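# Place the orange cup upright in the black bowl

## Task

Put the orange cup inside the black bowl, standing on its base with its open end facing up.

## Robot and tools

Robot: two arms on a table. left_arm has a five-finger left hand and its base sits at (-0.019, +0.286, 0) m. right_arm has a five-finger right hand and its base sits at (-0.038, -0.336, 0) m. Both bases are nearly unrotated. A camera stand is fixed behind the arms. Loose objects may get an occasional small push from outside.

Frames: the scene frame has its origin at table-top height, halfway between the nominal bases. +z is up, +x points out over the table, and left_arm is on the +y side; image left and right do not follow arm names. Each arm reports its hand pose in its own base frame, and its offsets run along that base's axes. Table and fixed cameras use the scene frame.

Hand point: a point 0.05 m in front of the palm and 0.15 m from the wrist mount along the fingers. Its +z runs along the straight fingers and +y comes out of the palm. On the right hand +x points away from the thumb; on the left hand +x points toward the thumb. A bracket on the little-finger side of the wrist can strike things. Poses often settle 1 to 3 cm short, sometimes 5 cm, usually low, and this alone does not mean contact.

Row layout, shared by execute_actions and move: 28 numbers, each in [-1, 1], always covering both arms. The first 14 are left_arm: dx, dy, dz, rx, ry, rz, little, ring, middle, index, thumb_bend, thumb_turn, force_limit, speed. The last 14 are right_arm in the same order.

Pose numbers (dx to rz): an offset, not a pose, measured from that arm's Hand target as it stood when the action or move began. 1.0 equals 0.6 m of translation or 180 degrees of rotation. rx, ry, rz form one rotation vector, turning about the Hand target position. Every row counts from the same start, not from the row before. The controller limits each commanded orientation to within 40 degrees of the measured one. All six at 0 asks again for the current Hand target. If an arm presses on something, command a target back on the near side of its hand point.

Hand numbers: for each finger, +1 is straight (open) and -1 is curled (closed). For thumb_bend, +1 is straight. For thumb_turn, +1 puts the thumb beside the palm and -1 opposite the fingers. force_limit maps -1 to about 0 N and +1 to 10 N at the fingertip (15 N for the two thumb motors). speed rises from nearly 0 at -1 to full speed at +0.48 and stays full above that. No value means 'unchanged'. To hold a hand steady, resend the eight hand numbers from its last executed row. If nothing has been sent yet, send hand_measured, then hand_force_limit, then hand_speed. With the thumb turned in front, a hand grips objects about 0.035 to 0.065 m thick, or handles down to about 0.025 m. For a soft grip, close with speed at -0.94 or below. To squeeze harder, raise force_limit and also send a target more closed than hand_measured.

Tools:
- execute_actions(actions, cameras): actions is a list of actions. Each action is a table of up to 15 rows, and each row is one control step of 1/30 s. A short table repeats its last row. An empty list returns the state plus images.
- move(target, speed, blend, blocking, cameras): target is one row or a list of up to 15 rows. All of them are offsets from the same starting Hand targets. The hand points travel in straight lines, all finishing together, in 0.5 to 10 s. speed is the top path speed in m/s (0.002 to 4.3, default 0.25); rotation is capped at twice that in rad/s. It can be one number or one per target. blend, in metres, rounds corners between targets; 0 stops at each. blocking=false returns after about 0.5 s while the move continues. Moves do not avoid obstacles or the other arm. Do not route a path close to an arm's own base.
- wait(seconds 0 to 10, cameras): the arms hold their last commands.
- stop(cameras): brakes a running move.
- zoom_image(camera, region [x0, y0, x1, y1] in pixels, at most 504 by 504): gives a closer look at the latest image from cam_high, cam_left_wrist or cam_right_wrist.
- show_instructions(): shows the reference images.
- finished_scene(scene): ends the scene; scene is the number printed at the end of each result. The cup must stay in place with no robot help.

Cameras: cam_high (pinhole), cam_left_wrist and cam_right_wrist (fisheye), each 672x504. The cameras argument takes names, ["all"], or [].

Results: end_effector_position (m) and end_effector_quat_wxyz are in the arm's base frame. Hand target is the pose the next offsets count from. The result also lists Joint positions, velocities and torques, plus hand_measured, hand_stopped_by (moving, target, force, stalled, fault) and hand_load_n. All three hand lists follow the motor order above. A positive load means the finger is being pushed open; a load near 0 after closing means the grip was lost. A move adds a 'move:' line with an ending (done, off_target, moving, held, fault) and any limits (paced, held). A MOTOR HOT line warns of overheating. At 100 °C the arm goes limp for 30 s or more.

Avoid: dropping the cup or releasing it while it moves, fast impacts, hard pushes into the table or bowl, any contact between the two hands or arms, too much force on fingers, and holding loads with the arm stretched out for long. Never let anything leave the table.

Each tool is called as name(argument=value, ...), one argument or row to a line, values as JSON.

Reference images:

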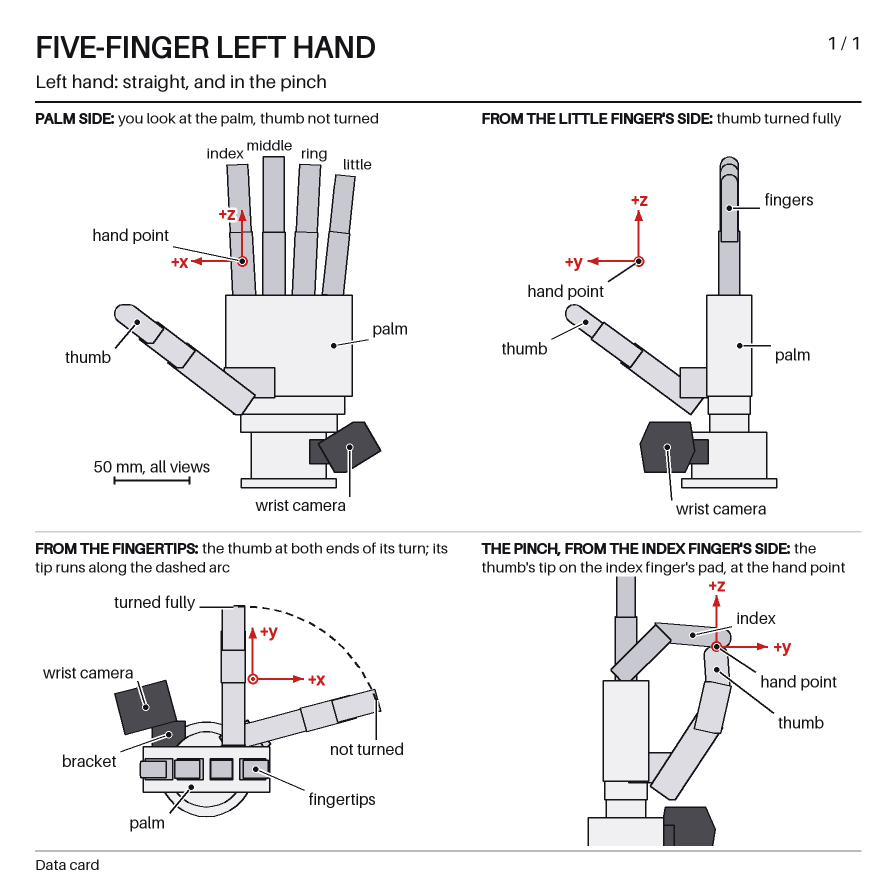

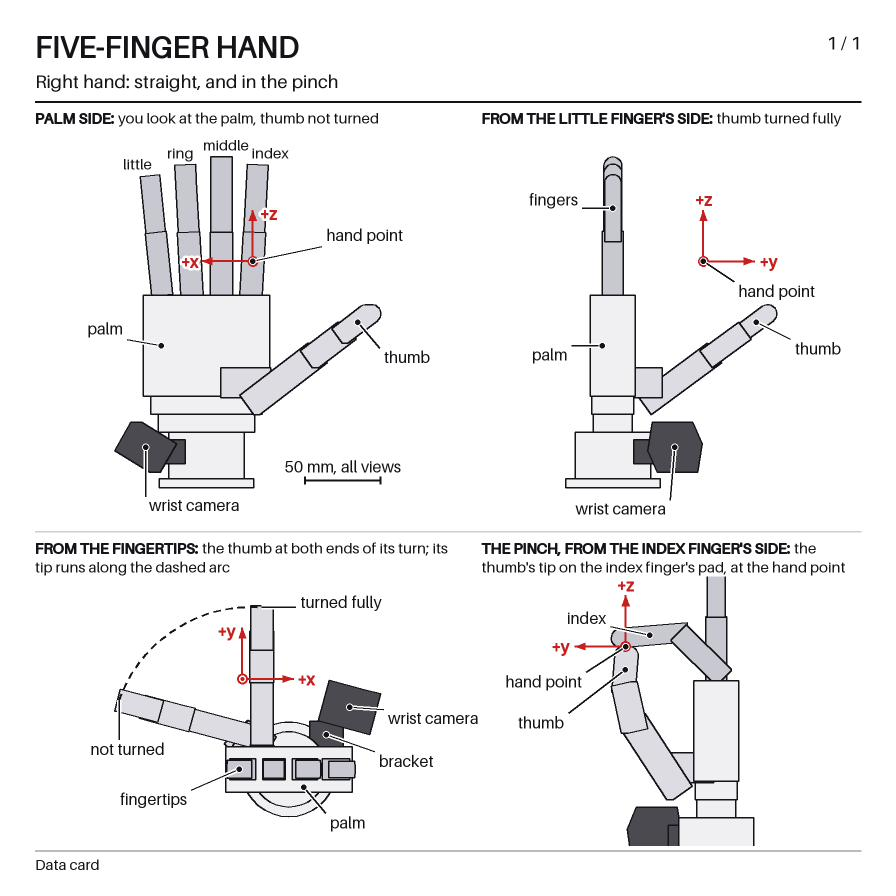

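## Session

execute_actions(
  actions=[],
)

Scene clock: 0.00 s.
left_arm: end_effector_position=(+0.4377, +0.2796, +0.2108) hand_measured=(+1.000, +1.000, +1.000, +1.000, +1.000, +1.000) hand_load_n=(+0.0, +0.0, +0.0, +0.0, +0.0, +0.0) hand_stopped_by=(target, target, target, target, target, target) hand_force_limit=0.00 hand_speed=-0.80 end_effector_quat_wxyz=(+0.254, -0.586, +0.754, -0.150) | right_arm: end_effector_position=(+0.2687, +0.3743, +0.1557) hand_measured=(+1.000, +1.000, +1.000, +1.000, +1.000, +1.000) hand_load_n=(+0.0, +0.0, +0.0, +0.0, +0.0, +0.0) hand_stopped_by=(target, target, target, target, target, target) hand_force_limit=0.00 hand_speed=-0.80 end_effector_quat_wxyz=(+0.479, -0.231, +0.828, +0.177)
Joint positions: left_arm=[0.631 1.484 1.377 -0.925 0.277 0.804] | right_arm=[0.968 1.087 0.397 0.166 0.299 1.821]
Joint velocities: within noise
Joint torques (N m): no reading
Heat: left arm: hottest waist 29 °C; right arm: hottest elbow 30 °C.
Hand target: left_arm +0.4450, +0.2850, +0.2239; +0.268, -0.582, +0.753, -0.151 | right_arm +0.2726, +0.3800, +0.1661; +0.486, -0.228, +0.824, +0.183

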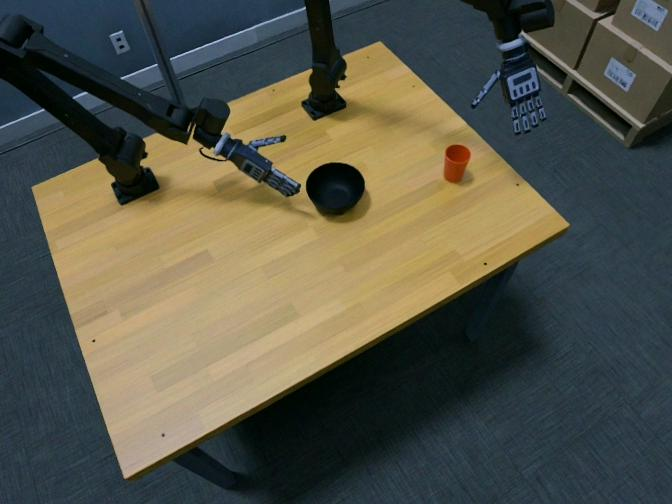

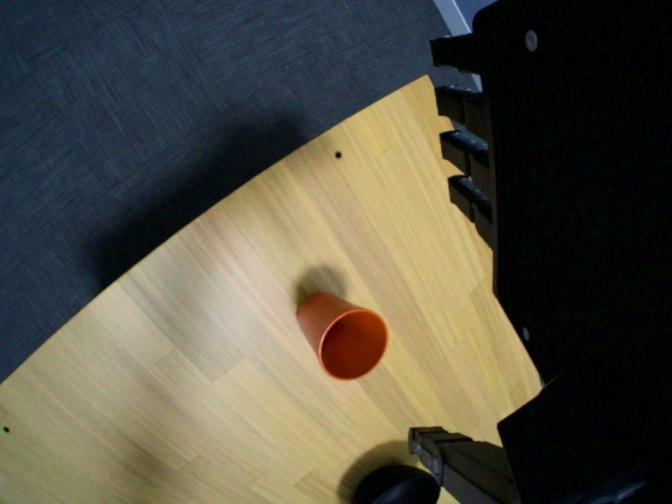

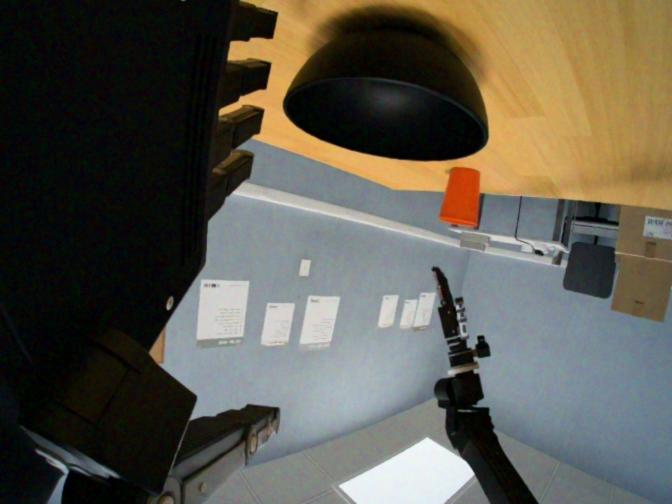

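zoom_image(
  camera="cam_high",
  region=[260, 60, 512, 249],
)

zoom_image(
  camera="cam_left_wrist",
  region=[200, 200, 504, 504],
)

zoom_image(
  camera="cam_high",
  region=[60, 60, 360, 260],
)

Scaled by 2.000 from the camera's 672x504 image, which has a finer 960x720 frame.

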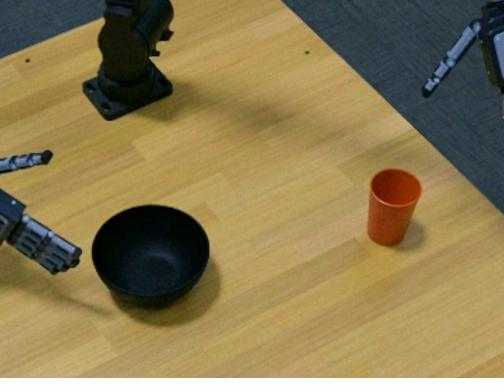

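Scaled by 1.658 from the camera's 672x504 image, which has a finer 960x720 frame.

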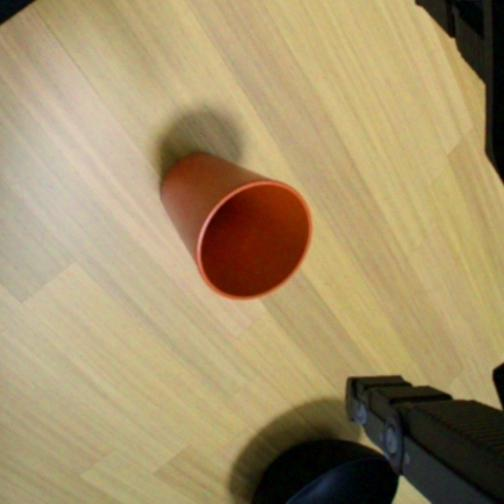

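Scaled by 1.680 from the camera's 672x504 image, which has a finer 960x720 frame.

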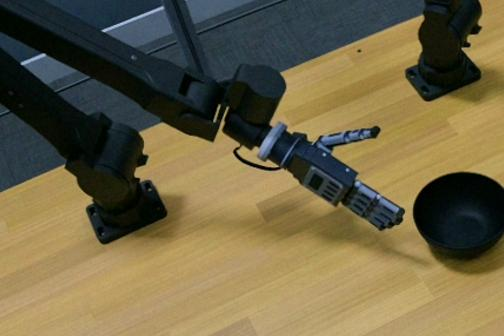

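move(
  target=[
    [-0.2133, -0.2083, 0.06, 0.3086, -0.095, -0.2314, 1, 1, 1, 1, 1, -1, -0.4, -0.4, 0.0, -0.4, 0.1, 0, 0, 0, 1, 1, 1, 1, 1, 1, 0, -0.8],
  ],
  speed=0.2,
  cameras=["all"],
)

Scene clock: 130.20 s.
left_arm: end_effector_position=(+0.3135, +0.1632, +0.2571) hand_measured=(+1.000, +1.000, +1.000, +1.000, +1.000, -1.000) hand_load_n=(-0.5, +0.0, +0.0, +0.0, +0.0, +0.5) hand_stopped_by=(target, target, target, target, target, target) hand_force_limit=-0.40 hand_speed=-0.40 end_effector_quat_wxyz=(+0.529, -0.084, +0.843, +0.046) | right_arm: end_effector_position=(+0.2642, +0.1443, +0.1980) hand_measured=(+1.000, +1.000, +1.000, +1.000, +1.000, +1.000) hand_load_n=(+0.0, +0.0, +0.0, +0.0, +0.0, +0.0) hand_stopped_by=(target, target, target, target, target, target) hand_force_limit=0.00 hand_speed=-0.80 end_effector_quat_wxyz=(+0.465, -0.224, +0.835, +0.194)
Joint positions: left_arm=[0.425 0.55 0.595 -0.508 0.214 1.663] | right_arm=[-0.094 0.464 0.32 -0.515 -0.636 1.272]
Joint torques (N m): left_arm=[-1.38 0.21 11.58 2.52 0.09 0.17] | right_arm=[-0.38 1.44 15.31 1.18 -0.5 -0.14]
Heat: left arm: hottest elbow 41 °C; right arm: hottest elbow 40 °C.
Hand target: left_arm +0.3170, +0.1600, +0.2599; +0.536, -0.073, +0.840, +0.047 | right_arm +0.2727, +0.1399, +0.2261; +0.486, -0.228, +0.824, +0.182
Off the commanded pose: left_arm 0.006 m, 2 deg | right_arm 0.030 m, 3 deg.
move: off_target (right_arm)

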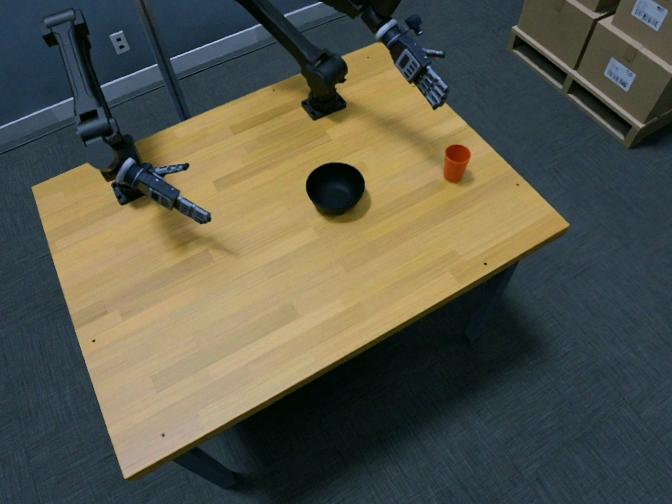

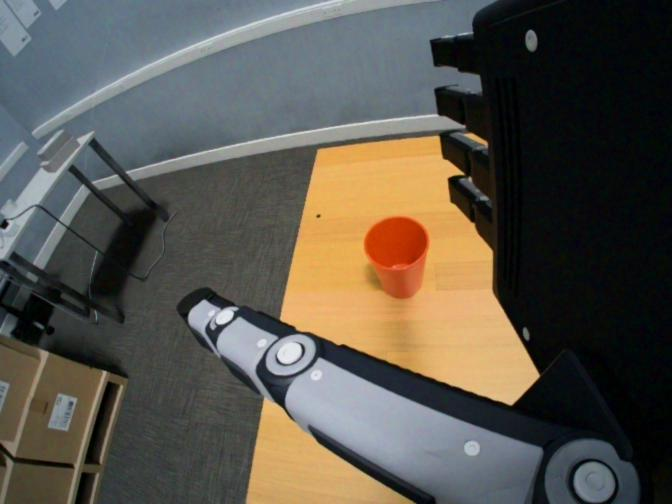

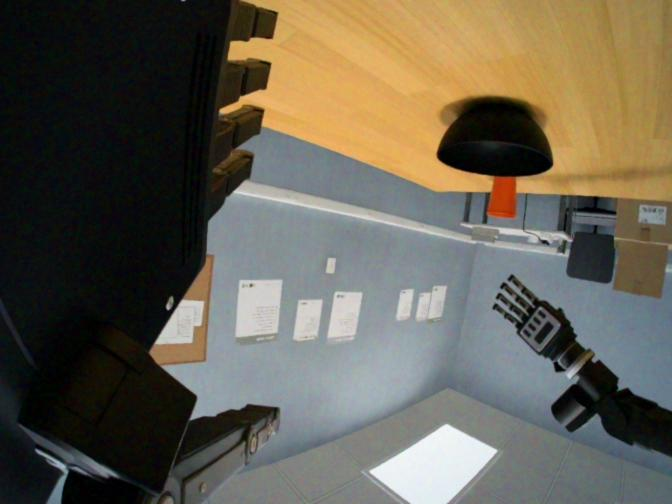

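zoom_image(
  camera="cam_high",
  region=[360, 0, 512, 114],
)

zoom_image(
  camera="cam_left_wrist",
  region=[300, 150, 520, 340],
)

Scaled by 3.316 from the camera's 672x504 image, which has a finer 960x720 frame.

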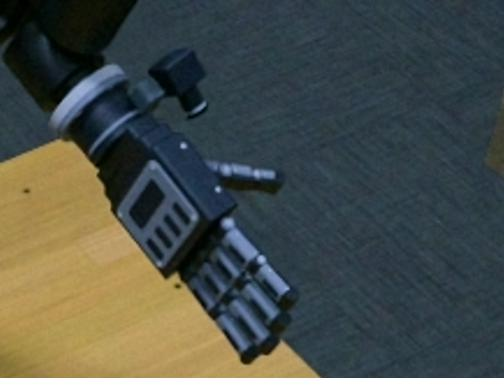

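Scaled by 2.291 from the camera's 672x504 image, which has a finer 960x720 frame.

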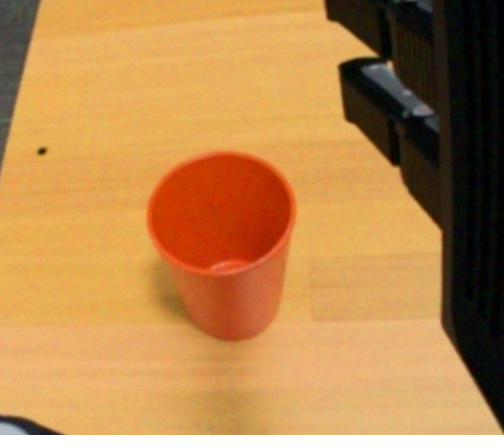

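move(
  target=[
    [0, -0.0083, -0.2183, 0, 0, 0, 1, 1, 1, 1, 1, -1, -0.4, -0.4, 0, 0, 0, 0, 0, 0, 1, 1, 1, 1, 1, 1, 0, -0.8],
  ],
  speed=0.2,
  cameras=["cam_high", "cam_left_wrist"],
)

zoom_image(
  camera="cam_high",
  region=[340, 40, 500, 200],
)

zoom_image(
  camera="cam_left_wrist",
  region=[160, 140, 530, 400],
)

Scene clock: 155.13 s.
left_arm: end_effector_position=(+0.3135, +0.1582, +0.1294) hand_measured=(+1.000, +1.000, +1.000, +1.000, +1.000, -1.000) hand_load_n=(+0.0, +0.0, +0.0, +0.0, +0.0, +0.0) hand_stopped_by=(target, target, target, target, target, target) hand_force_limit=-0.40 hand_speed=-0.40 end_effector_quat_wxyz=(+0.533, -0.078, +0.841, +0.049) | right_arm: end_effector_position=(+0.2641, +0.1443, +0.1981) hand_measured=(+1.000, +1.000, +1.000, +1.000, +1.000, +1.000) hand_load_n=(+0.0, +0.0, -0.5, +0.0, +0.0, +0.0) hand_stopped_by=(target, target, target, target, target, target) hand_force_limit=0.00 hand_speed=-0.80 end_effector_quat_wxyz=(+0.465, -0.225, +0.834, +0.194)
Joint positions: left_arm=[0.401 0.627 0.266 -0.09 0.196 1.663] | right_arm=[-0.095 0.464 0.32 -0.515 -0.637 1.27]
Joint torques (N m): left_arm=[-1.55 0.79 11.08 2.58 -0.11 0.08] | right_arm=[-0.26 1.44 15.32 1.16 -0.49 -0.15]
Heat: left arm: hottest elbow 42 °C; right arm: hottest elbow 43 °C.
Hand target: left_arm +0.3170, +0.1549, +0.1288; +0.536, -0.073, +0.840, +0.046 | right_arm +0.2726, +0.1400, +0.2261; +0.486, -0.228, +0.824, +0.182
Off the commanded pose: left_arm 0.005 m, 1 deg | right_arm 0.030 m, 3 deg.
move: off_target (right_arm)
Images, in order (width x height): cam_high 672x504, cam_left_wrist 672x504.

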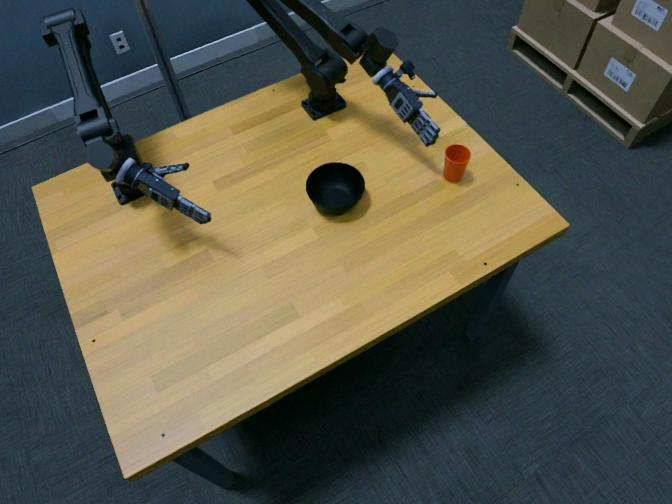

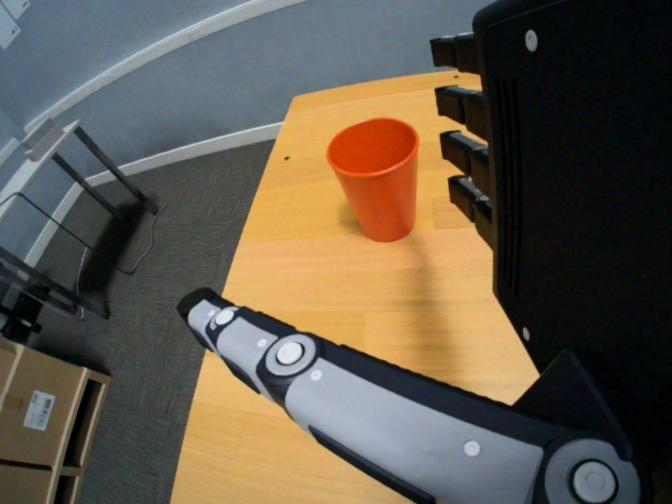

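Scaled by 3.150 from the camera's 672x504 image, which has a finer 960x720 frame.

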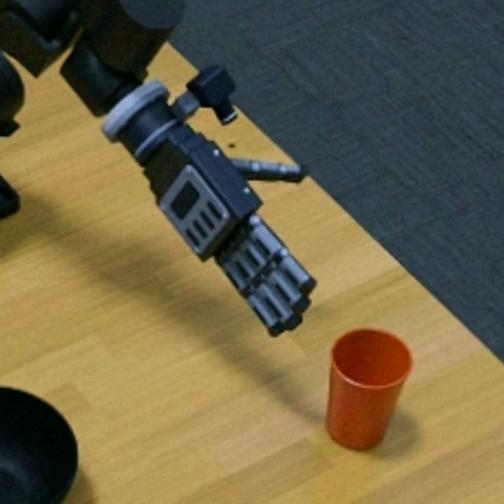

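Scaled by 1.362 from the camera's 672x504 image, which has a finer 960x720 frame.

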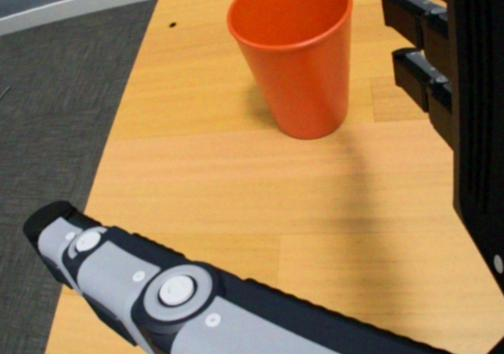

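move(
  target=[
    [0.1338, 0.0303, -0.0633, 0, 0, 0, 1, 1, 1, 1, 1, -1, -0.4, -0.4, 0, 0, 0, 0, 0, 0, 1, 1, 1, 1, 1, 1, 0, -0.8],
  ],
  speed=0.12,
  cameras=["cam_high", "cam_left_wrist"],
)

zoom_image(
  camera="cam_high",
  region=[370, 60, 500, 190],
)

zoom_image(
  camera="cam_left_wrist",
  region=[160, 0, 530, 350],
)

Scene clock: 188.07 s.
left_arm: end_effector_position=(+0.3719, +0.1691, +0.0672) hand_measured=(+1.000, +1.000, +1.000, +1.000, +1.000, -1.000) hand_load_n=(+0.0, +0.0, +0.0, +0.0, +0.0, +0.0) hand_stopped_by=(target, target, target, target, target, target) hand_force_limit=-0.40 hand_speed=-0.40 end_effector_quat_wxyz=(+0.512, -0.078, +0.854, +0.045) | right_arm: end_effector_position=(+0.2641, +0.1443, +0.1981) hand_measured=(+1.000, +1.000, +1.000, +1.000, +1.000, +1.000) hand_load_n=(+0.0, +0.0, +0.0, +0.0, +0.0, +0.0) hand_stopped_by=(target, target, target, target, target, target) hand_force_limit=0.00 hand_speed=-0.80 end_effector_quat_wxyz=(+0.465, -0.225, +0.834, +0.194)
Joint positions: left_arm=[0.348 1.116 0.298 0.32 0.15 1.648] | right_arm=[-0.095 0.464 0.32 -0.515 -0.637 1.27]
Joint torques (N m): left_arm=[-1.44 -2.43 13.45 2.61 -0.12 -0.01] | right_arm=[-0.38 1.26 15.32 1.16 -0.5 -0.14]
Heat: left arm: hottest elbow 40 °C; right arm: hottest elbow 46 °C.
Hand target: left_arm +0.3973, +0.1732, +0.0909; +0.536, -0.073, +0.840, +0.046 | right_arm +0.2726, +0.1400, +0.2261; +0.486, -0.228, +0.824, +0.182
Off the commanded pose: left_arm 0.035 m, 3 deg | right_arm 0.030 m, 3 deg.
move: off_target (left_arm, right_arm)
Images, in order (width x height): cam_high 672x504, cam_left_wrist 672x504.

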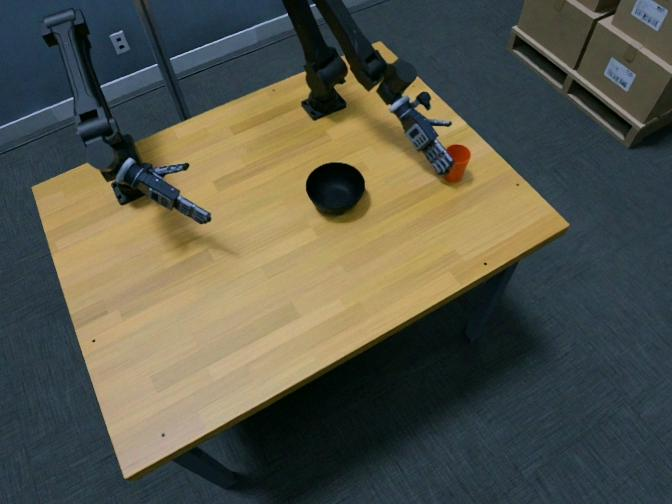

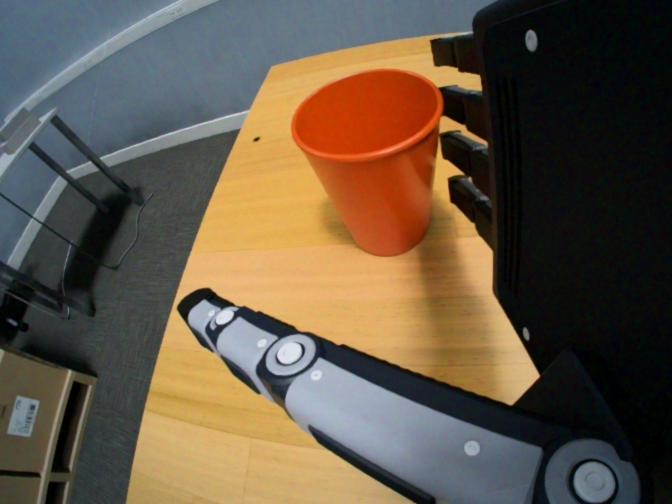

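Scaled by 3.877 from the camera's 672x504 image, which has a finer 960x720 frame.

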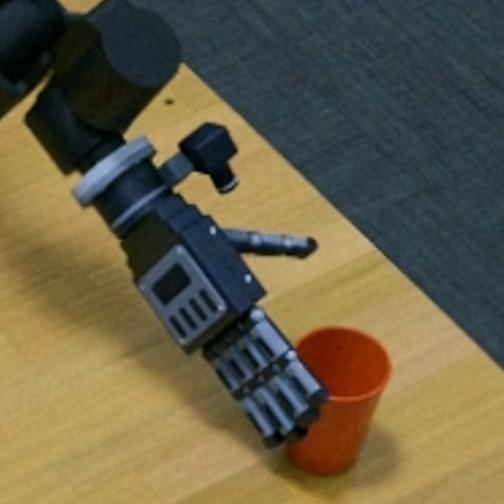

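Scaled by 1.362 from the camera's 672x504 image, which has a finer 960x720 frame.

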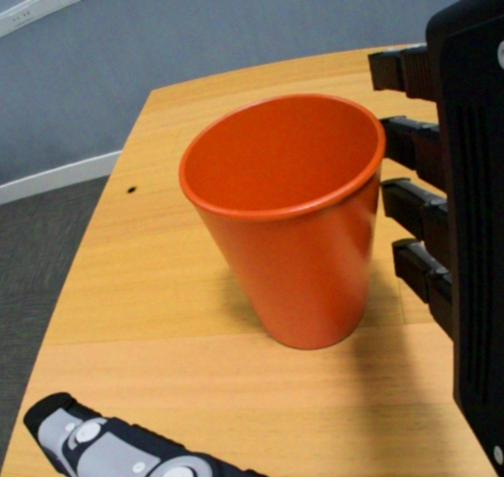

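move(
  target=[
    [0.0667, 0.0133, 0.0133, 0, 0, 0, 1, 1, 1, 1, 1, -1, -0.4, -0.4, 0, 0, 0, 0, 0, 0, 1, 1, 1, 1, 1, 1, 0, -0.8],
  ],
  speed=0.1,
  cameras=["cam_high", "cam_left_wrist"],
)

zoom_image(
  camera="cam_high",
  region=[370, 60, 500, 190],
)

zoom_image(
  camera="cam_left_wrist",
  region=[160, 0, 530, 350],
)

Scene clock: 197.33 s.
left_arm: end_effector_position=(+0.4113, +0.1781, +0.0758) hand_measured=(+1.000, +1.000, +1.000, +1.000, +1.000, -1.000) hand_load_n=(+0.0, +0.0, +0.0, +0.0, +0.0, +0.5) hand_stopped_by=(target, target, target, target, target, target) hand_force_limit=-0.40 hand_speed=-0.40 end_effector_quat_wxyz=(+0.512, -0.078, +0.854, +0.045) | right_arm: end_effector_position=(+0.2641, +0.1443, +0.1981) hand_measured=(+1.000, +1.000, +1.000, +1.000, +1.000, +1.000) hand_load_n=(+0.0, +0.0, +0.0, +0.0, +0.0, +0.0) hand_stopped_by=(target, target, target, target, target, target) hand_force_limit=0.00 hand_speed=-0.80 end_effector_quat_wxyz=(+0.465, -0.225, +0.834, +0.194)
Joint positions: left_arm=[0.329 1.226 0.404 0.325 0.132 1.64] | right_arm=[-0.095 0.464 0.32 -0.515 -0.637 1.27]
Joint torques (N m): left_arm=[-1.44 -3.78 13.45 2.51 -0.13 -0.01] | right_arm=[-0.32 1.38 15.31 1.17 -0.5 -0.14]
Heat: left arm: hottest elbow 41 °C; right arm: hottest elbow 47 °C.
Hand target: left_arm +0.4372, +0.1812, +0.0989; +0.536, -0.073, +0.840, +0.046 | right_arm +0.2726, +0.1400, +0.2261; +0.486, -0.228, +0.824, +0.182
Off the commanded pose: left_arm 0.035 m, 3 deg | right_arm 0.030 m, 3 deg.
move: off_target (left_arm, right_arm)
Images, in order (width x height): cam_high 672x504, cam_left_wrist 672x504.

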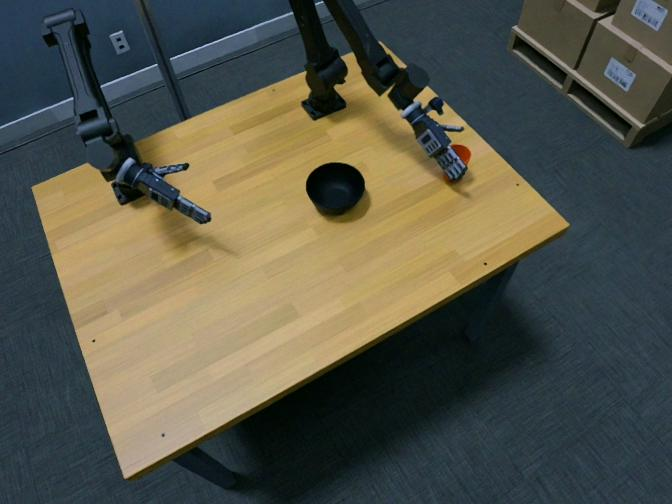

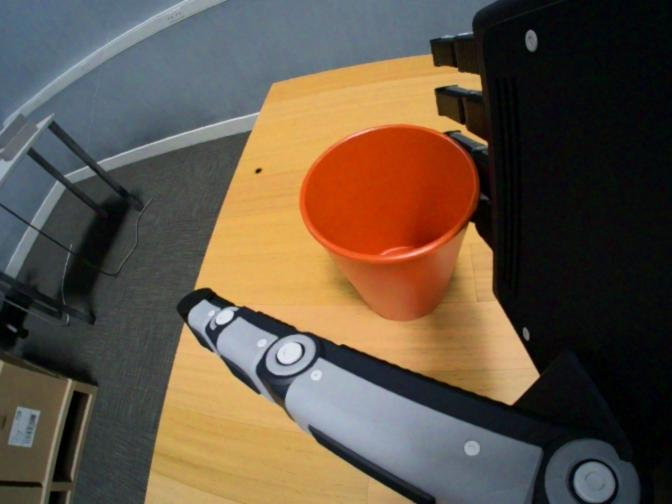

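Scaled by 3.877 from the camera's 672x504 image, which has a finer 960x720 frame.

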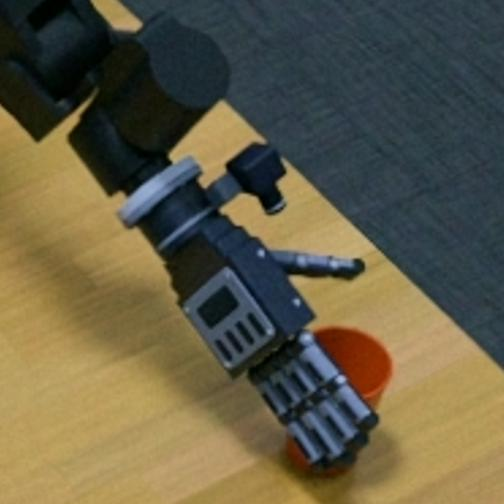

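Scaled by 1.362 from the camera's 672x504 image, which has a finer 960x720 frame.

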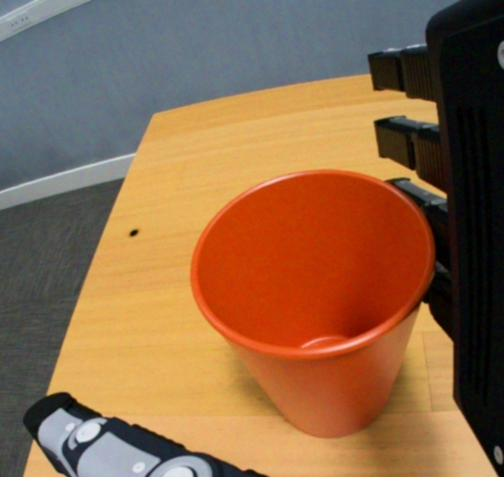

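move(
  target=[
    [0.0425, 0.005, -0.0083, 0, 0, 0, 1, 1, 1, 1, 1, -1, -0.4, -0.4, 0, 0, 0, 0, 0, 0, 1, 1, 1, 1, 1, 1, 0, -0.8],
  ],
  speed=0.08,
  cameras=["cam_high", "cam_left_wrist"],
)

zoom_image(
  camera="cam_high",
  region=[370, 60, 500, 190],
)

zoom_image(
  camera="cam_left_wrist",
  region=[160, 60, 530, 410],
)

Scene clock: 203.33 s.
left_arm: end_effector_position=(+0.4367, +0.1819, +0.0724) hand_measured=(+1.000, +1.000, +1.000, +1.000, +1.000, -1.000) hand_load_n=(+0.0, +0.0, +0.0, +0.0, +0.0, +0.5) hand_stopped_by=(target, target, target, target, target, target) hand_force_limit=-0.40 hand_speed=-0.40 end_effector_quat_wxyz=(+0.512, -0.077, +0.854, +0.046) | right_arm: end_effector_position=(+0.2641, +0.1443, +0.1981) hand_measured=(+1.000, +1.000, +1.000, +1.000, +1.000, +1.000) hand_load_n=(+0.0, +0.0, +0.0, +0.0, +0.0, -0.5) hand_stopped_by=(target, target, target, target, target, target) hand_force_limit=0.00 hand_speed=-0.80 end_effector_quat_wxyz=(+0.465, -0.225, +0.834, +0.194)
Joint positions: left_arm=[0.314 1.315 0.462 0.359 0.119 1.633] | right_arm=[-0.095 0.464 0.32 -0.515 -0.637 1.27]
Joint torques (N m): left_arm=[-1.44 -5.3 13.19 2.45 -0.15 0] | right_arm=[-0.44 1.38 15.32 1.17 -0.5 -0.14]
Heat: left arm: hottest elbow 42 °C; right arm: hottest elbow 47 °C.
Hand target: left_arm +0.4628, +0.1842, +0.0940; +0.536, -0.073, +0.840, +0.046 | right_arm +0.2726, +0.1400, +0.2261; +0.486, -0.228, +0.824, +0.182
Off the commanded pose: left_arm 0.034 m, 3 deg | right_arm 0.030 m, 3 deg.
move: off_target (left_arm, right_arm)
Images, in order (width x height): cam_high 672x504, cam_left_wrist 672x504.

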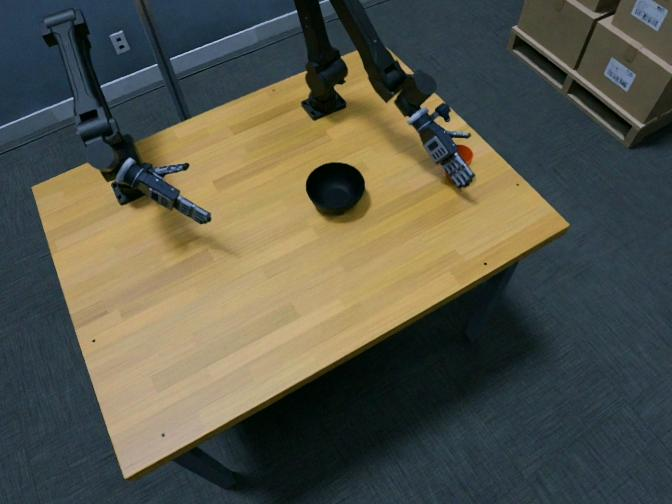

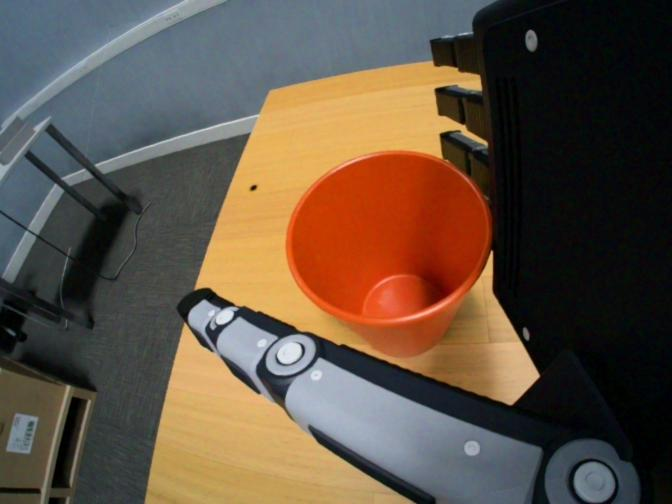

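Scaled by 3.877 from the camera's 672x504 image, which has a finer 960x720 frame.

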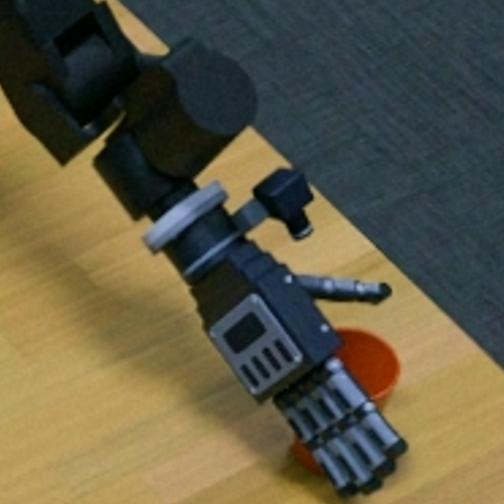

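Scaled by 1.362 from the camera's 672x504 image, which has a finer 960x720 frame.

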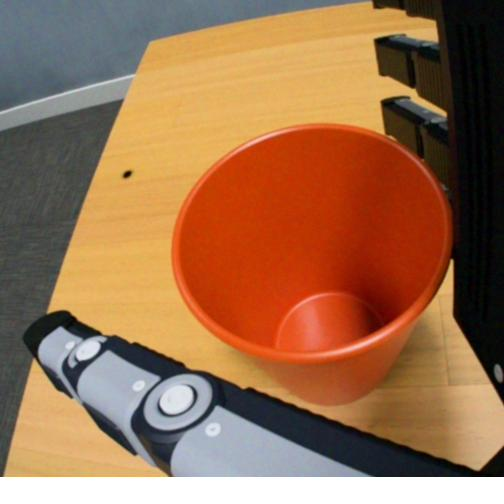

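move(
  target=[
    [0, 0, 0, 0, 0, 0, 1, 1, -0.5, -0.5, -0.5, -1, -0.3, -0.88, 0, 0, 0, 0, 0, 0, 1, 1, 1, 1, 1, 1, 0, -0.8],
  ],
  speed=0.08,
  cameras=["cam_high", "cam_left_wrist"],
)

zoom_image(
  camera="cam_high",
  region=[370, 60, 500, 190],
)

zoom_image(
  camera="cam_left_wrist",
  region=[160, 60, 530, 410],
)

Scene clock: 214.97 s.
left_arm: end_effector_position=(+0.4392, +0.1827, +0.0751) hand_measured=(+1.000, +1.000, +0.234, +0.390, +0.640, -1.000) hand_load_n=(+0.0, +0.0, +5.0, +2.0, +9.0, +0.5) hand_stopped_by=(target, target, force, force, force, target) hand_force_limit=-0.30 hand_speed=-0.88 end_effector_quat_wxyz=(+0.516, -0.077, +0.852, +0.046) | right_arm: end_effector_position=(+0.2641, +0.1443, +0.1981) hand_measured=(+1.000, +1.000, +1.000, +1.000, +1.000, +1.000) hand_load_n=(+0.0, +0.0, +0.0, +0.0, +0.0, +0.0) hand_stopped_by=(target, target, target, target, target, target) hand_force_limit=0.00 hand_speed=-0.80 end_effector_quat_wxyz=(+0.465, -0.225, +0.834, +0.194)
Joint positions: left_arm=[0.314 1.316 0.467 0.363 0.118 1.633] | right_arm=[-0.095 0.464 0.32 -0.515 -0.637 1.27]
Joint torques (N m): left_arm=[-1.44 -4.72 12.83 2.44 -0.14 0.01] | right_arm=[-0.44 1.32 15.31 1.16 -0.5 -0.14]
Heat: left arm: hottest elbow 42 °C; right arm: hottest elbow 48 °C.
Hand target: left_arm +0.4629, +0.1842, +0.0941; +0.536, -0.073, +0.840, +0.047 | right_arm +0.2726, +0.1400, +0.2261; +0.486, -0.228, +0.824, +0.182
Off the commanded pose: left_arm 0.030 m, 3 deg | right_arm 0.030 m, 3 deg.
move: off_target (left_arm, right_arm)
Images, in order (width x height): cam_high 672x504, cam_left_wrist 672x504.

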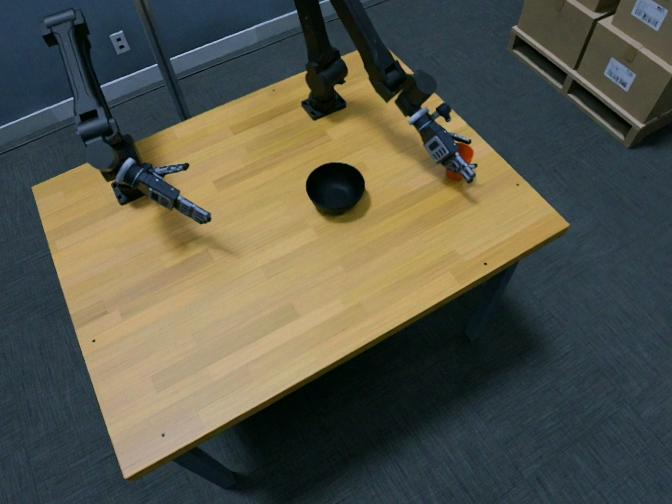

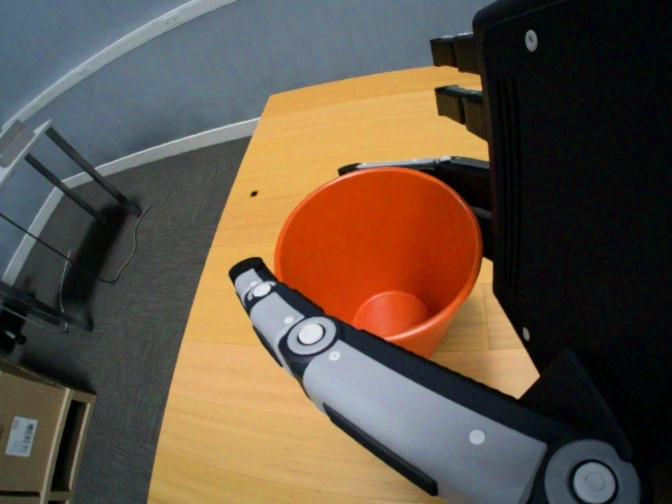

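Scaled by 3.877 from the camera's 672x504 image, which has a finer 960x720 frame.

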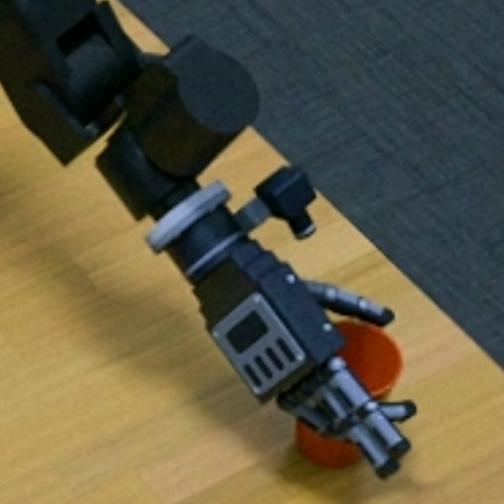

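Scaled by 1.362 from the camera's 672x504 image, which has a finer 960x720 frame.

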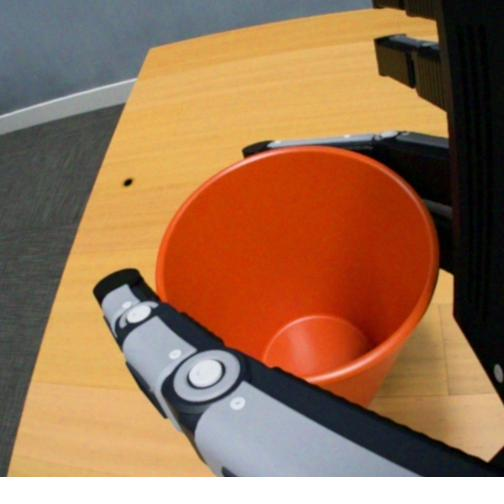

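move(
  target=[
    [0, 0, 0.1, 0, 0, 0, 1, 1, -0.5, -0.5, -0.5, -1, -0.3, -0.88, 0, 0, 0, 0, 0, 0, 1, 1, 1, 1, 1, 1, 0, -0.8],
  ],
  speed=0.08,
  cameras=["cam_high", "cam_left_wrist"],
)

zoom_image(
  camera="cam_high",
  region=[370, 40, 500, 170],
)

zoom_image(
  camera="cam_left_wrist",
  region=[160, 60, 530, 410],
)

Scene clock: 220.40 s.
left_arm: end_effector_position=(+0.4404, +0.1831, +0.1217) hand_measured=(+1.000, +1.000, +0.234, +0.390, +0.640, -1.000) hand_load_n=(+0.0, +0.0, +5.5, +2.0, +9.0, +1.0) hand_stopped_by=(target, target, force, force, force, target) hand_force_limit=-0.30 hand_speed=-0.88 end_effector_quat_wxyz=(+0.511, -0.078, +0.855, +0.045) | right_arm: end_effector_position=(+0.2641, +0.1443, +0.1981) hand_measured=(+1.000, +1.000, +1.000, +1.000, +1.000, +1.000) hand_load_n=(+0.0, +0.0, +0.0, +0.0, +0.0, +0.0) hand_stopped_by=(target, target, target, target, target, target) hand_force_limit=0.00 hand_speed=-0.80 end_effector_quat_wxyz=(+0.465, -0.225, +0.834, +0.194)
Joint positions: left_arm=[0.314 1.187 0.537 0.153 0.118 1.632] | right_arm=[-0.095 0.464 0.32 -0.515 -0.637 1.27]
Joint torques (N m): left_arm=[-1.38 -5.66 15.17 1.69 -0.12 0.01] | right_arm=[-0.38 1.38 15.3 1.17 -0.5 -0.14]
Heat: left arm: hottest elbow 43 °C; right arm: hottest elbow 48 °C.
Hand target: left_arm +0.4629, +0.1842, +0.1541; +0.536, -0.073, +0.840, +0.046 | right_arm +0.2726, +0.1400, +0.2261; +0.486, -0.228, +0.824, +0.182
Off the commanded pose: left_arm 0.039 m, 3 deg | right_arm 0.030 m, 3 deg.
move: off_target (left_arm, right_arm)
Images, in order (width x height): cam_high 672x504, cam_left_wrist 672x504.

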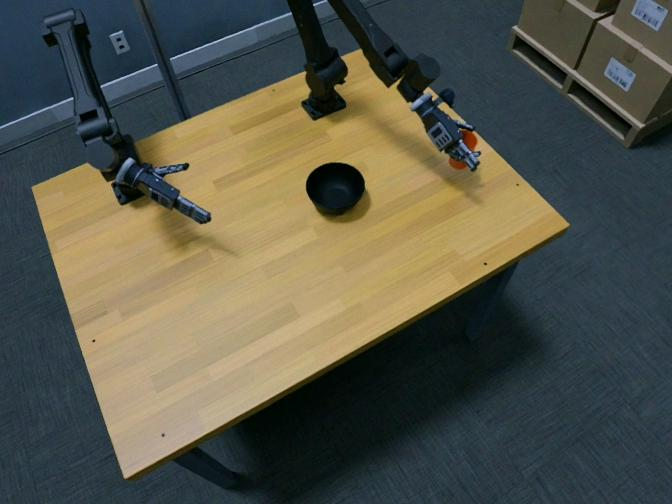

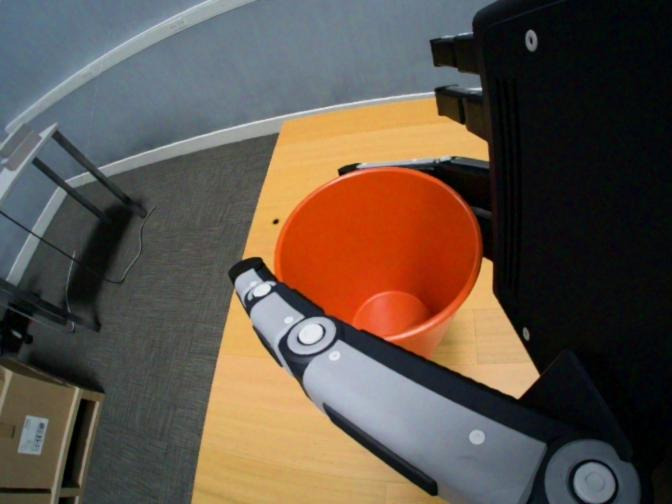

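Scaled by 3.877 from the camera's 672x504 image, which has a finer 960x720 frame.

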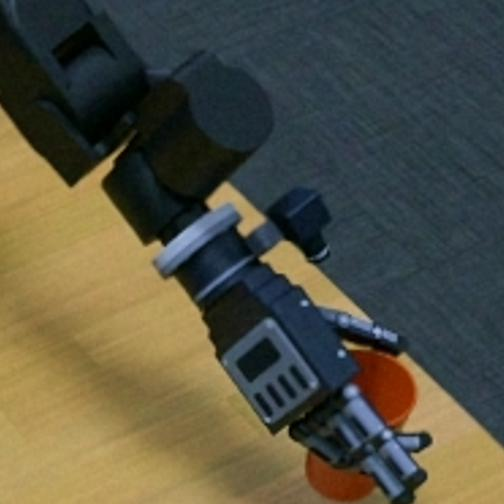

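Scaled by 1.362 from the camera's 672x504 image, which has a finer 960x720 frame.

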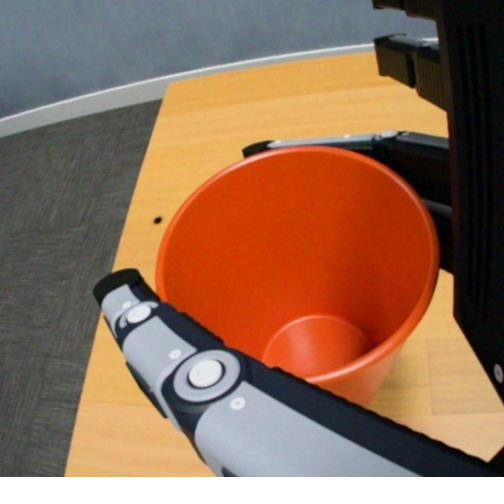

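move(
  target=[
    [-0.08, -0.1733, 0.12, 0, 0, -0.03, 1, 1, -0.5, -0.5, -0.5, -1, -0.3, -0.88, 0, 0, 0, 0, 0, 0, 1, 1, 1, 1, 1, 1, 0, -0.8],
    [-0.205, -0.5483, 0.11, 0, 0, -0.0833, 1, 1, -0.5, -0.5, -0.5, -1, -0.3, -0.88, 0, 0, 0, 0, 0, 0, 1, 1, 1, 1, 1, 1, 0, -0.8],
  ],
  speed=0.15,
  blend=0.04,
  cameras=["cam_high", "cam_left_wrist"],
)

zoom_image(
  camera="cam_high",
  region=[280, 80, 430, 230],
)

Scene clock: 247.67 s.
left_arm: end_effector_position=(+0.3302, -0.1284, +0.1911) hand_measured=(+1.000, +1.000, +0.234, +0.390, +0.640, -1.000) hand_load_n=(+0.0, +0.0, +5.0, +2.0, +9.0, +0.5) hand_stopped_by=(target, target, force, force, force, target) hand_force_limit=-0.30 hand_speed=-0.88 end_effector_quat_wxyz=(+0.522, +0.045, +0.852, -0.005) | right_arm: end_effector_position=(+0.2641, +0.1443, +0.1981) hand_measured=(+1.000, +1.000, +1.000, +1.000, +1.000, +1.000) hand_load_n=(+0.0, +0.0, +0.0, +0.0, +0.0, +0.0) hand_stopped_by=(target, target, target, target, target, target) hand_force_limit=0.00 hand_speed=-0.80 end_effector_quat_wxyz=(+0.465, -0.225, +0.834, +0.194)
Joint positions: left_arm=[-0.822 0.837 0.545 -0.321 -0.66 1.207] | right_arm=[-0.095 0.464 0.32 -0.515 -0.637 1.27]
Joint torques (N m): left_arm=[-1.44 -1.32 17.18 1.4 -0.53 0.01] | right_arm=[-0.38 1.44 15.32 1.18 -0.5 -0.15]
Heat: left arm: hottest elbow 42 °C; right arm: hottest elbow 49 °C.
Hand target: left_arm +0.3399, -0.1447, +0.2201; +0.537, +0.037, +0.842, -0.024 | right_arm +0.2726, +0.1400, +0.2261; +0.486, -0.228, +0.824, +0.182
Off the commanded pose: left_arm 0.035 m, 3 deg | right_arm 0.030 m, 3 deg.
move: off_target (left_arm, right_arm)
Images, in order (width x height): cam_high 672x504, cam_left_wrist 672x504.

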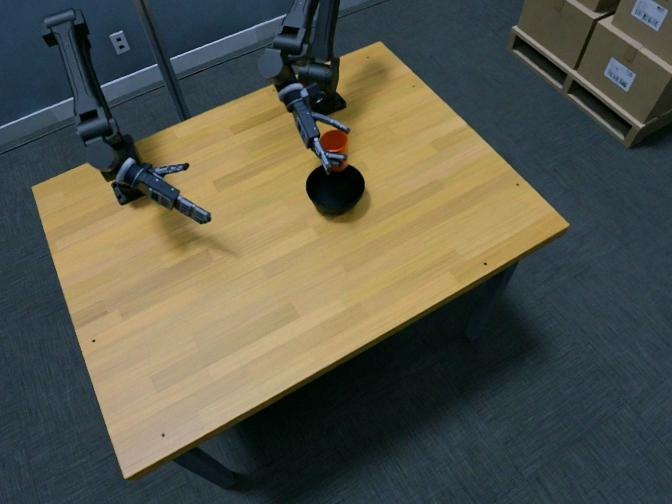

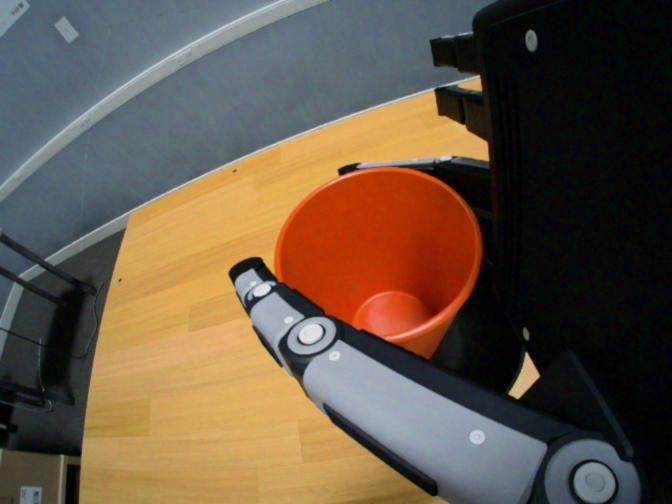

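Scaled by 3.360 from the camera's 672x504 image, which has a finer 960x720 frame.

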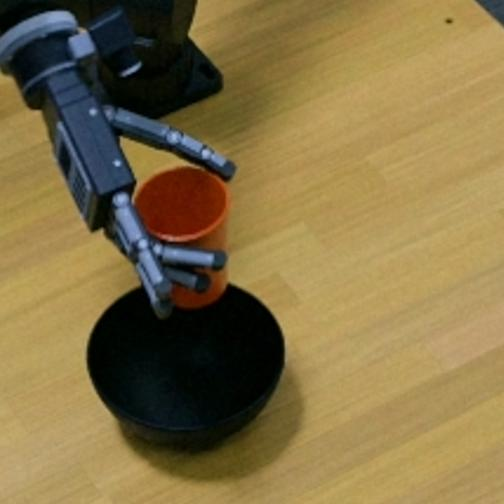

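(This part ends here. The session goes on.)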